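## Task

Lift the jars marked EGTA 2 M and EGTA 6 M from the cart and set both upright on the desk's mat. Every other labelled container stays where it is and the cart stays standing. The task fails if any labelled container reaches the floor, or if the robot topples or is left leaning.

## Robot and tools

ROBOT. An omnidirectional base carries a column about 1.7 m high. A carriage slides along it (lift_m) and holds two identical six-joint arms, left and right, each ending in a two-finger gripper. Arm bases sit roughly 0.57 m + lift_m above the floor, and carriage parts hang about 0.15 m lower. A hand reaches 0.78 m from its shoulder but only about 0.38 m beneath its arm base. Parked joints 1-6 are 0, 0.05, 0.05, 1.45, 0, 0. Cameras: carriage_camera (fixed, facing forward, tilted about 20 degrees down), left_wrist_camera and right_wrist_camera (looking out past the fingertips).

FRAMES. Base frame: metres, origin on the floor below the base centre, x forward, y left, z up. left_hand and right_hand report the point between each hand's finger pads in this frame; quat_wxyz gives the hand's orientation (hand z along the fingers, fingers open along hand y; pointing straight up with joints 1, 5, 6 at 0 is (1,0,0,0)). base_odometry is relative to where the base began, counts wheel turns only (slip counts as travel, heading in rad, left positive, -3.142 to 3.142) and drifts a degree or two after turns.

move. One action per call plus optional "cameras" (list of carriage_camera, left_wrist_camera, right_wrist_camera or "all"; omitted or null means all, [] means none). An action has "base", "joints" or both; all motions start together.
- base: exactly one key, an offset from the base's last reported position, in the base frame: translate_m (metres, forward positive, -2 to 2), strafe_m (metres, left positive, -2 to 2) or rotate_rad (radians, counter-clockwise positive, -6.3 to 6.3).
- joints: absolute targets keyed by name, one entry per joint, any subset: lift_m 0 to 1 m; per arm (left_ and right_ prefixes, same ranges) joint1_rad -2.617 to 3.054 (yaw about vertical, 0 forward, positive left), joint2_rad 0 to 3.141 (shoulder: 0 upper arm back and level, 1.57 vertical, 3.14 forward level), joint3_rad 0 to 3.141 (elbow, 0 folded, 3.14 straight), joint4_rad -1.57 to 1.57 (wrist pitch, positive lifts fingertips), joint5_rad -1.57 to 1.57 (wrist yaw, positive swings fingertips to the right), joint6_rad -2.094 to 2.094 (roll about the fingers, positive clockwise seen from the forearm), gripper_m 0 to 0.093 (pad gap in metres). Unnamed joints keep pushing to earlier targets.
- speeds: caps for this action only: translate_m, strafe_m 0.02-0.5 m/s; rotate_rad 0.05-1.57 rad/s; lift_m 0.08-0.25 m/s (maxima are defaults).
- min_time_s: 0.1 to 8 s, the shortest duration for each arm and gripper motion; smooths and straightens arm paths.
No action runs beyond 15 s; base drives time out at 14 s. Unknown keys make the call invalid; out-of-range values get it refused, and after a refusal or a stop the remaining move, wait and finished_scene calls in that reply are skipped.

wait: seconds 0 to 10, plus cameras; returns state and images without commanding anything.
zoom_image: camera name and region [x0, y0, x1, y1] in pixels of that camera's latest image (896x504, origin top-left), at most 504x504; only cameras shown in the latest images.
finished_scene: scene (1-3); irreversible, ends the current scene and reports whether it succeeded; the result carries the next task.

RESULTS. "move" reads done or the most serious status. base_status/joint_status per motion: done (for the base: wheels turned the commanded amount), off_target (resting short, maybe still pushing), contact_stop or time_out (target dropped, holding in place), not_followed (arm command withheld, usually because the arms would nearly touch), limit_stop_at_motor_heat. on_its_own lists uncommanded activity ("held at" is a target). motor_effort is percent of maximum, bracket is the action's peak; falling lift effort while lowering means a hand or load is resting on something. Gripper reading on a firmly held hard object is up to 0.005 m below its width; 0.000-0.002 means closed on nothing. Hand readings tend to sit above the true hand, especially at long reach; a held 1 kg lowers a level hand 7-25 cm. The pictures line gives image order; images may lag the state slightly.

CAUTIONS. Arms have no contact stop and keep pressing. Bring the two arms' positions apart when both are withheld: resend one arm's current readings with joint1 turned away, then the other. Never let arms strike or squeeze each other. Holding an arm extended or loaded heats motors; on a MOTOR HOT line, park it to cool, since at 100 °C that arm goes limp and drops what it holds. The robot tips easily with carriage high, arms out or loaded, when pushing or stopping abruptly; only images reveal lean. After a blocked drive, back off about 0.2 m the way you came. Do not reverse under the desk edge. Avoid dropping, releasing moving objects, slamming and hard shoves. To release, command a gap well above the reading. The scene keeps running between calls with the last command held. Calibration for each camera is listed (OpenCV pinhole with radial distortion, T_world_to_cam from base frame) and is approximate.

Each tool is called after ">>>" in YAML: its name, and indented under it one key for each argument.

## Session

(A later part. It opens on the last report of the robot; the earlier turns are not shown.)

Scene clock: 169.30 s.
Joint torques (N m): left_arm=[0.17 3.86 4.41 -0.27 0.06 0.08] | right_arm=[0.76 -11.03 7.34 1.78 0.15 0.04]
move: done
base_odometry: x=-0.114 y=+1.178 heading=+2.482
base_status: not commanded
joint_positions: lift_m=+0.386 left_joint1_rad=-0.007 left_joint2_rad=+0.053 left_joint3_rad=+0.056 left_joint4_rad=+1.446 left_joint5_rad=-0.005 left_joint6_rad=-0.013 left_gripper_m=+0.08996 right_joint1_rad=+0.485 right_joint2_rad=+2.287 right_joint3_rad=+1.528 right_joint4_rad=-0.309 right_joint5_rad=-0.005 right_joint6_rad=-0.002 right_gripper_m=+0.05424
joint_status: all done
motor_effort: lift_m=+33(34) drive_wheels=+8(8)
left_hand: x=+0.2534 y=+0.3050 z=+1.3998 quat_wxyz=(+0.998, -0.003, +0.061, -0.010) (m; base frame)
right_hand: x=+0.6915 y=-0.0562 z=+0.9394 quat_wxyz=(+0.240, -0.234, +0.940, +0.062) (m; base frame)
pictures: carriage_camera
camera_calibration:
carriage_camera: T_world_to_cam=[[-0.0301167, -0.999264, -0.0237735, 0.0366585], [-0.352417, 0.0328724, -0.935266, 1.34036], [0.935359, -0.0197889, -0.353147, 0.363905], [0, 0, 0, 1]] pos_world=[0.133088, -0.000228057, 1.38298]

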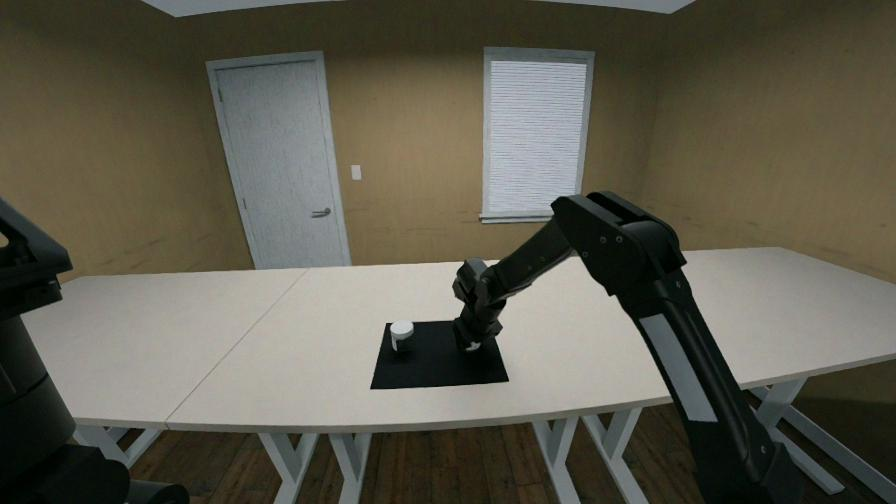

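Contact (z stopped). Release.

>>> move:
  joints: {"right_gripper_m":0.09}
  min_time_s: 4
  cameras: ["right_wrist_camera"]

>>> move:
  joints: {"lift_m":0.5}
  speeds: {"lift_m":0.08}
  cameras: ["right_wrist_camera"]

>>> move:
  joints: {"right_joint1_rad":0,"right_joint2_rad":0.05,"right_joint3_rad":0.05,"right_joint4_rad":1.45}
  min_time_s: 2.5
  cameras: ["carriage_camera"]

>>> zoom_image:
  camera: "carriage_camera"
  region: [360, 320, 540, 450]

Scene clock: 174.53 s.
Joint torques (N m): left_arm=[0.18 3.84 4.36 -0.27 0.06 0.08] | right_arm=[0.24 -11.15 7.35 1.76 0.13 0.05]
move: done
base_odometry: x=-0.114 y=+1.178 heading=+2.482
base_status: not commanded
joint_positions: lift_m=+0.386 left_joint1_rad=-0.007 left_joint2_rad=+0.053 left_joint3_rad=+0.056 left_joint4_rad=+1.446 left_joint5_rad=-0.005 left_joint6_rad=-0.013 left_gripper_m=+0.08996 right_joint1_rad=+0.490 right_joint2_rad=+2.287 right_joint3_rad=+1.528 right_joint4_rad=-0.306 right_joint5_rad=-0.005 right_joint6_rad=-0.002 right_gripper_m=+0.08990
joint_status: all done
motor_effort: lift_m=+33(34) drive_wheels=+7(8)
left_hand: x=+0.2534 y=+0.3050 z=+1.3998 quat_wxyz=(+0.998, -0.003, +0.061, -0.010) (m; base frame)
right_hand: x=+0.6910 y=-0.0537 z=+0.9398 quat_wxyz=(+0.242, -0.236, +0.939, +0.063) (m; base frame)
pictures: right_wrist_camera
camera_calibration:
right_wrist_camera: T_world_to_cam=[[0.41727, -0.908408, -0.0260803, -0.308543], [-0.904558, -0.417923, 0.0843539, 0.530152], [-0.0875274, -0.0116072, -0.996094, 1.11906], [0, 0, 0, 1]] pos_world=[0.706247, -0.045731, 1.06192]

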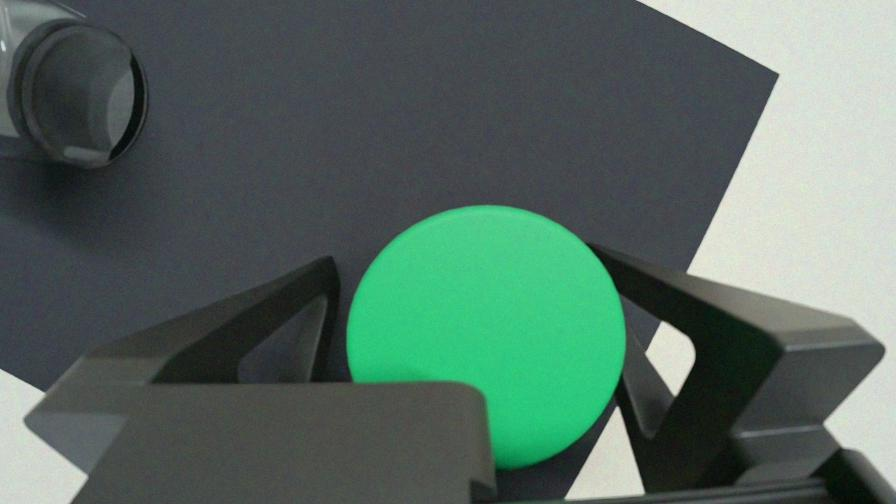

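Scene clock: 176.33 s.
Joint torques (N m): left_arm=[0.17 3.96 4.41 -0.23 0.06 0.08] | right_arm=[0.18 -11.41 7.12 1.74 0.13 0.05]
move: done
base_odometry: x=-0.114 y=+1.178 heading=+2.482
base_status: not commanded
joint_positions: lift_m=+0.500 left_joint1_rad=-0.007 left_joint2_rad=+0.052 left_joint3_rad=+0.055 left_joint4_rad=+1.446 left_joint5_rad=-0.005 left_joint6_rad=-0.013 left_gripper_m=+0.08996 right_joint1_rad=+0.490 right_joint2_rad=+2.290 right_joint3_rad=+1.528 right_joint4_rad=-0.303 right_joint5_rad=-0.005 right_joint6_rad=-0.002 right_gripper_m=+0.08990
joint_status: all done
motor_effort: lift_m=+42(51) drive_wheels=+7(7)
left_hand: x=+0.2536 y=+0.3050 z=+1.5128 quat_wxyz=(+0.998, -0.003, +0.061, -0.010) (m; base frame)
right_hand: x=+0.6913 y=-0.0536 z=+1.0519 quat_wxyz=(+0.242, -0.236, +0.939, +0.063) (m; base frame)
pictures: right_wrist_camera
camera_calibration:
right_wrist_camera: T_world_to_cam=[[0.417279, -0.908404, -0.0261028, -0.305584], [-0.904586, -0.417938, 0.0839744, 0.521421], [-0.087192, -0.0114285, -0.996126, 1.23052], [0, 0, 0, 1]] pos_world=[0.706475, -0.0456091, 1.17399]

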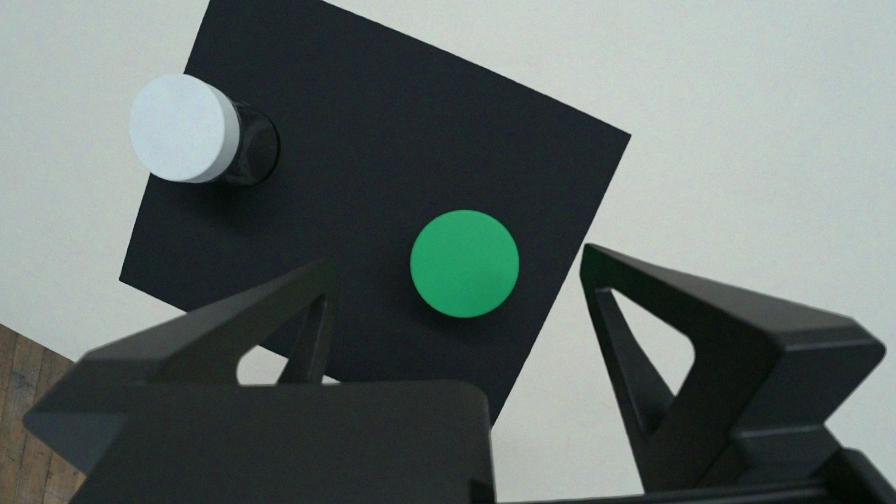

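Scene clock: 179.20 s.
Joint torques (N m): left_arm=[0.17 3.92 4.41 -0.27 0.06 0.08] | right_arm=[-0.42 2.48 5.44 0 0.13 0.05]
move: done
base_odometry: x=-0.114 y=+1.178 heading=+2.482
base_status: not commanded
joint_positions: lift_m=+0.500 left_joint1_rad=-0.007 left_joint2_rad=+0.052 left_joint3_rad=+0.055 left_joint4_rad=+1.446 left_joint5_rad=-0.005 left_joint6_rad=-0.013 left_gripper_m=+0.08996 right_joint1_rad=+0.006 right_joint2_rad=+0.058 right_joint3_rad=+0.056 right_joint4_rad=+1.437 right_joint5_rad=-0.005 right_joint6_rad=-0.002 right_gripper_m=+0.08990
joint_status: all done
motor_effort: lift_m=+42(43) drive_wheels=-2(7)
left_hand: x=+0.2536 y=+0.3050 z=+1.5128 quat_wxyz=(+0.998, -0.003, +0.061, -0.010) (m; base frame)
right_hand: x=+0.2572 y=-0.3033 z=+1.5128 quat_wxyz=(+0.998, -0.003, +0.068, +0.002) (m; base frame)
pictures: carriage_camera
camera_calibration:
carriage_camera: T_world_to_cam=[[-0.0301167, -0.999264, -0.0237735, 0.03935], [-0.352417, 0.0328724, -0.935266, 1.44625], [0.935359, -0.0197889, -0.353147, 0.403887], [0, 0, 0, 1]] pos_world=[0.133088, -0.000228057, 1.49619]

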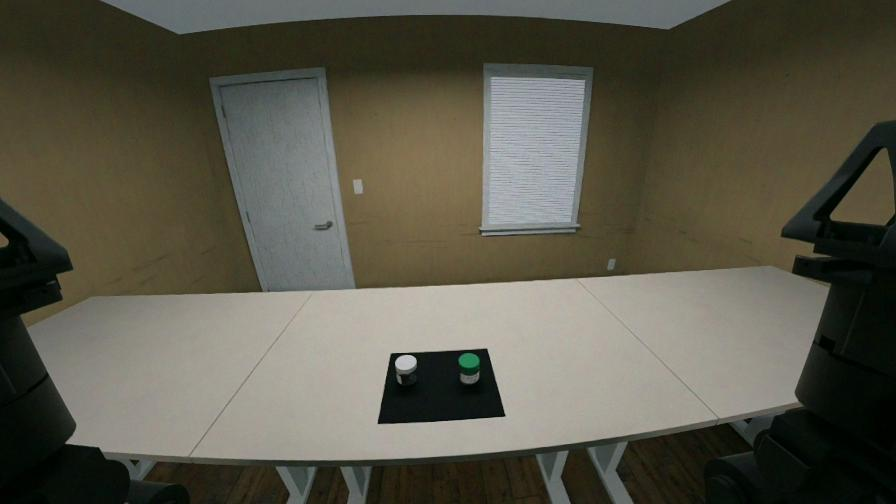

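Scaled by 2.800.

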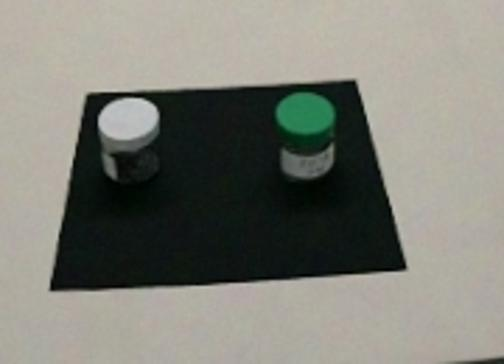

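>>> finished_scene:
  scene: 2

The scene is finished: the task was done.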